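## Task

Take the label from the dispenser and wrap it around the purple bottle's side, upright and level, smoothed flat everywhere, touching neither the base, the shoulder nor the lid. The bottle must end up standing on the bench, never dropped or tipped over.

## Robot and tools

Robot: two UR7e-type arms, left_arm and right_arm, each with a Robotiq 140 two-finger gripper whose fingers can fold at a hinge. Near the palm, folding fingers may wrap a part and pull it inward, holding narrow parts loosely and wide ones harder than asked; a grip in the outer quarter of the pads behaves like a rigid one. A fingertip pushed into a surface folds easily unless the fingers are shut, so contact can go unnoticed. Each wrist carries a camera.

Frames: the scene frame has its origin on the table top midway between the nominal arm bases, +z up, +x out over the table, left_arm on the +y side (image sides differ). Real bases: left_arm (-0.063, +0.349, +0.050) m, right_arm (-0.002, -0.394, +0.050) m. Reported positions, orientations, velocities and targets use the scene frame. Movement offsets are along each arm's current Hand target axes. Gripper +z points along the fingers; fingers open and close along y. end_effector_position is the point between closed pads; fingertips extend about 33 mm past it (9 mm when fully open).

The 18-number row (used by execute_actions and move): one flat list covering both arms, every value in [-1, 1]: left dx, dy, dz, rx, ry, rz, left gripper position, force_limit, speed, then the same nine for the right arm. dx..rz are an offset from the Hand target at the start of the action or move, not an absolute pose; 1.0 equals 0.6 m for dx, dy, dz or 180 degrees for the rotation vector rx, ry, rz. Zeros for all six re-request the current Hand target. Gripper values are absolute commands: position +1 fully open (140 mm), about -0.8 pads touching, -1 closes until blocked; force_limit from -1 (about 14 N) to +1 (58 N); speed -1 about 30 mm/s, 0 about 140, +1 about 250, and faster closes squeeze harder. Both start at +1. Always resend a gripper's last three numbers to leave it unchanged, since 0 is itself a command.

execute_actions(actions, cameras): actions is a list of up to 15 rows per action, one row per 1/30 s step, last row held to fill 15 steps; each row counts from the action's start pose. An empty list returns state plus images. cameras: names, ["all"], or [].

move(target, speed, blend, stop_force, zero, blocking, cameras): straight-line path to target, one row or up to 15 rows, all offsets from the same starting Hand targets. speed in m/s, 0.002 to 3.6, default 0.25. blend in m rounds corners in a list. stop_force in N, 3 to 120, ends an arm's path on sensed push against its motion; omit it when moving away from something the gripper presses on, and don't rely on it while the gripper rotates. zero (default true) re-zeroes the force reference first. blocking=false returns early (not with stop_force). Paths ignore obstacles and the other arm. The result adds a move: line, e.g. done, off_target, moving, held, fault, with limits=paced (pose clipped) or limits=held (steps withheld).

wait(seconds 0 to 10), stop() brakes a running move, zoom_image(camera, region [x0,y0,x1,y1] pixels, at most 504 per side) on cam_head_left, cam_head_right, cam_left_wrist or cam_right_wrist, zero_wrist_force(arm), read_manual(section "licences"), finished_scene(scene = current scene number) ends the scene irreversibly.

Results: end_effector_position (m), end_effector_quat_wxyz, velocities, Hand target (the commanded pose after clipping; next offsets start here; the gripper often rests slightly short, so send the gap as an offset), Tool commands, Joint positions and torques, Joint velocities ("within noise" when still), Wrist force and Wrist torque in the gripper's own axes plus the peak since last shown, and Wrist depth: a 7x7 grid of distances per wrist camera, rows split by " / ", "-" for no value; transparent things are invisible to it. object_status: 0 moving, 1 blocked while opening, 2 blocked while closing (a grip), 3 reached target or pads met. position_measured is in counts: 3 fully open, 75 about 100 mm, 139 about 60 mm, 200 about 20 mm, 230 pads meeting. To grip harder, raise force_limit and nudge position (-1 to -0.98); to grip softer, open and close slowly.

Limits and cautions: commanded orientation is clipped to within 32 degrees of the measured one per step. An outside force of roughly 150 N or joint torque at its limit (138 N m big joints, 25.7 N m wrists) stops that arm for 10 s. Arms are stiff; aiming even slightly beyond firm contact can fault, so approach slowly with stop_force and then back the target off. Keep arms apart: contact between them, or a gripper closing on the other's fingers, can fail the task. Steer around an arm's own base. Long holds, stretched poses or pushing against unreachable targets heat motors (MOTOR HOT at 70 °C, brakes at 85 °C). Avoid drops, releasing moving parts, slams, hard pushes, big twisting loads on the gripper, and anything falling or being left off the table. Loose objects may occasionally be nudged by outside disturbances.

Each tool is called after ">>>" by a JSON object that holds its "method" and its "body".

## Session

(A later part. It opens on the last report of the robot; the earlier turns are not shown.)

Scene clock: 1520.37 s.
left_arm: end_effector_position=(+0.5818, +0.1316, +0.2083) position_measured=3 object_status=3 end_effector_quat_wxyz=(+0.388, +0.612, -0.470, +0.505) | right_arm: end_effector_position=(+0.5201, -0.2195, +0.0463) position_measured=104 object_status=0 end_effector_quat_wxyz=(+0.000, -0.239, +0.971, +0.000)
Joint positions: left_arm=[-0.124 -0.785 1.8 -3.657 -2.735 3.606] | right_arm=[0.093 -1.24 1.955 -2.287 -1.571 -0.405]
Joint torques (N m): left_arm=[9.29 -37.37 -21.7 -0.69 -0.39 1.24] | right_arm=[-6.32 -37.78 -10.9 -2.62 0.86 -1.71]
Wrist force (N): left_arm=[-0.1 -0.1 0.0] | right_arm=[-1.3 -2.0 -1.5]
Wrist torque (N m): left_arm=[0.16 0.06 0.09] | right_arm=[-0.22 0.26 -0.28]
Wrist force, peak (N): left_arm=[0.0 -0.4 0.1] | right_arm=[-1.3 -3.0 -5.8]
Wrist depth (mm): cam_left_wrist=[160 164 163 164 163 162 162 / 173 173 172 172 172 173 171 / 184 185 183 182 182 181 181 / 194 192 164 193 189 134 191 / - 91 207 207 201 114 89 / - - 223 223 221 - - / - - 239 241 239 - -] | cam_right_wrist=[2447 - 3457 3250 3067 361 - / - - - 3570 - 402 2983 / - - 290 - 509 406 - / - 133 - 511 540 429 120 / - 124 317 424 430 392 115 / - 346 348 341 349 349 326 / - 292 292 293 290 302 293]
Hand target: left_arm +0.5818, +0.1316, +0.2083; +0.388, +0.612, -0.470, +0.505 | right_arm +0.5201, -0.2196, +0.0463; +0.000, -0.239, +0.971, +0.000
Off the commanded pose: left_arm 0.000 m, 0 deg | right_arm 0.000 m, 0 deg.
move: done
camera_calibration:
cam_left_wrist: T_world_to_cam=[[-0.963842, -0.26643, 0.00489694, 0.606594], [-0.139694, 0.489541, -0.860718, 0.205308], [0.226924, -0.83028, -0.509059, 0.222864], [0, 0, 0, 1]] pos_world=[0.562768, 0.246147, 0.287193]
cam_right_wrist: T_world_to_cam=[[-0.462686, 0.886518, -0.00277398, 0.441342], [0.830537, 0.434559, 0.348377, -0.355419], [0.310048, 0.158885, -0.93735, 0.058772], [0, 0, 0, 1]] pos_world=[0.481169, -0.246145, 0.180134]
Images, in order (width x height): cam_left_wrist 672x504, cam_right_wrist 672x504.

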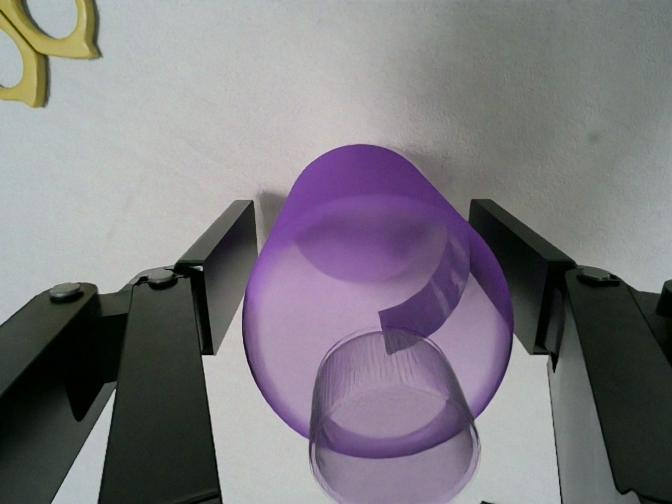

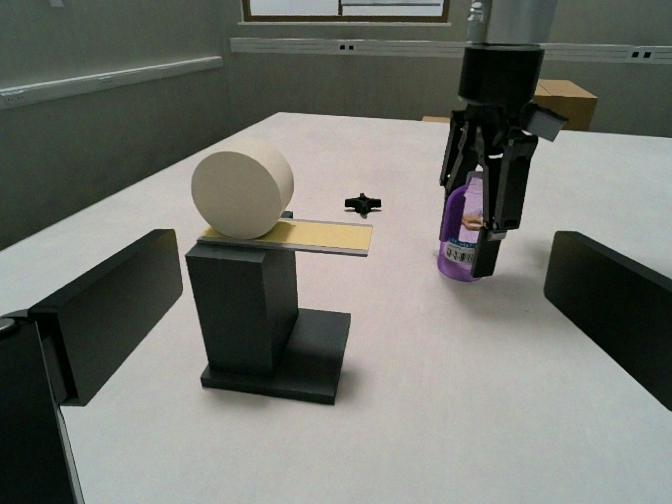

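>>> {"method": "move", "body": {"target": [[0,0,0,0,0,0,1,1,1, 0,0,0,0,0,0,0.7,-0.3,-0.6],[0,0,0,0,0,0,1,1,1, 0,0,-0.3,0,0,0,0.7,-0.3,-0.6]], "speed": 0.2, "cameras": ["all"]}}

>>> {"method": "zoom_image", "body": {"camera": "cam_right_wrist", "region": [420, 160, 520, 290]}}

Scene clock: 1531.57 s.
left_arm: end_effector_position=(+0.5818, +0.1316, +0.2083) position_measured=3 object_status=3 end_effector_quat_wxyz=(+0.388, +0.612, -0.470, +0.505) | right_arm: end_effector_position=(+0.5199, -0.2196, +0.2262) position_measured=41 object_status=3 end_effector_quat_wxyz=(+0.000, -0.239, +0.971, +0.000)
Joint positions: left_arm=[-0.124 -0.785 1.8 -3.657 -2.735 3.606] | right_arm=[0.093 -1.444 1.693 -1.821 -1.57 -0.406]
Joint torques (N m): left_arm=[8.81 -36.21 -21.59 -0.77 -0.45 1.32] | right_arm=[-7.99 -30.01 -26.48 -1.5 -0.94 -2.13]
Wrist force (N): left_arm=[0.0 -0.1 0.0] | right_arm=[-1.2 -1.8 -1.6]
Wrist torque (N m): left_arm=[0.17 0.03 0.09] | right_arm=[-0.18 0.26 -0.25]
Wrist force, peak (N): left_arm=[-0.1 -0.2 0.3] | right_arm=[-1.1 -1.8 -4.1]
Wrist depth (mm): cam_left_wrist=[326 322 326 325 326 324 323 / 345 348 346 344 344 343 341 / 366 366 364 366 367 366 361 / 387 133 387 390 387 146 119 / - 122 415 412 412 411 110 / - 447 445 445 419 441 - / - 481 482 478 357 297 -] | cam_right_wrist=[- - 3889 3630 2904 333 2317 / - - - - 1274 2222 2865 / - - 290 822 825 - - / - 124 320 502 566 531 122 / - 124 - 414 376 410 115 / - 333 345 346 354 366 323 / - 293 282 293 293 283 292]
Hand target: left_arm +0.5818, +0.1316, +0.2083; +0.388, +0.612, -0.470, +0.505 | right_arm +0.5199, -0.2196, +0.2263; +0.000, -0.239, +0.971, +0.000
Off the commanded pose: left_arm 0.000 m, 0 deg | right_arm 0.000 m, 0 deg.
move: done
camera_calibration:
cam_left_wrist: T_world_to_cam=[[-0.963842, -0.26643, 0.00489694, 0.606594], [-0.139694, 0.489541, -0.860718, 0.205308], [0.226924, -0.83028, -0.509059, 0.222864], [0, 0, 0, 1]] pos_world=[0.562768, 0.246147, 0.287193]
cam_right_wrist: T_world_to_cam=[[-0.462686, 0.886518, -0.00277398, 0.441883], [0.830537, 0.434559, 0.348377, -0.417965], [0.310048, 0.158885, -0.93735, 0.227448], [0, 0, 0, 1]] pos_world=[0.481069, -0.246245, 0.360034]

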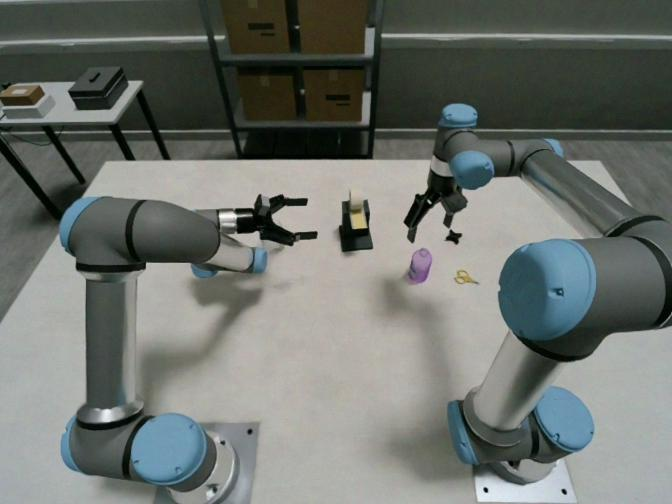

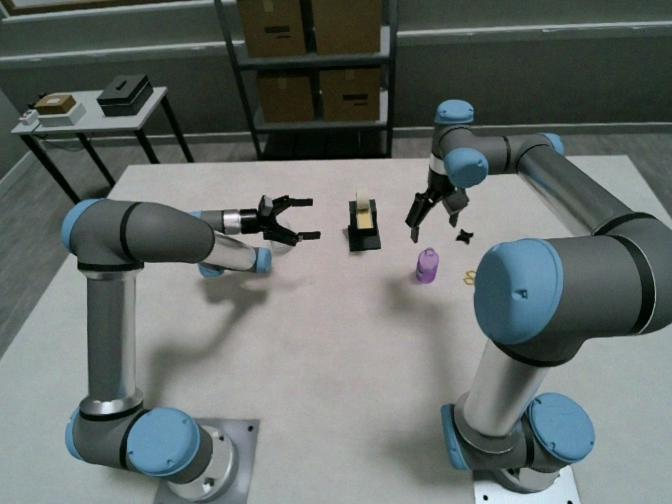

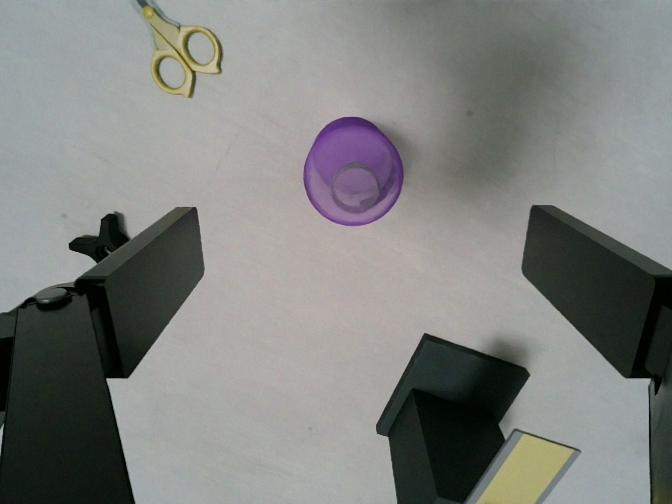

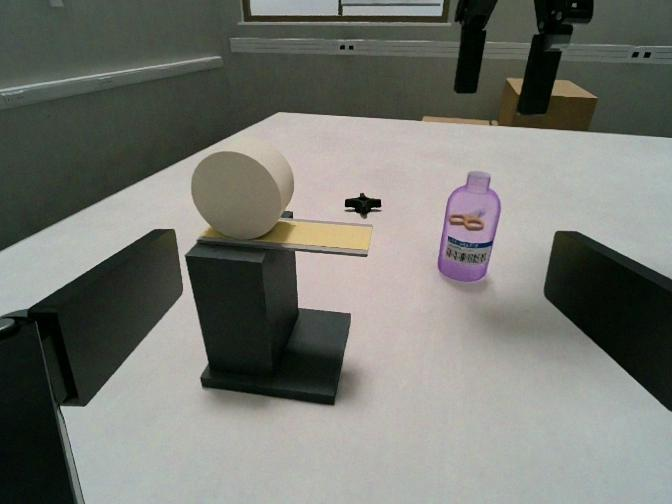

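Scaled by 3.877.

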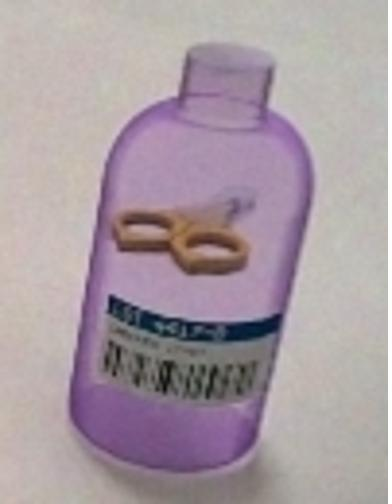

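>>> {"method": "finished_scene", "body": {"scene": 1}}

The scene is finished: the task was done.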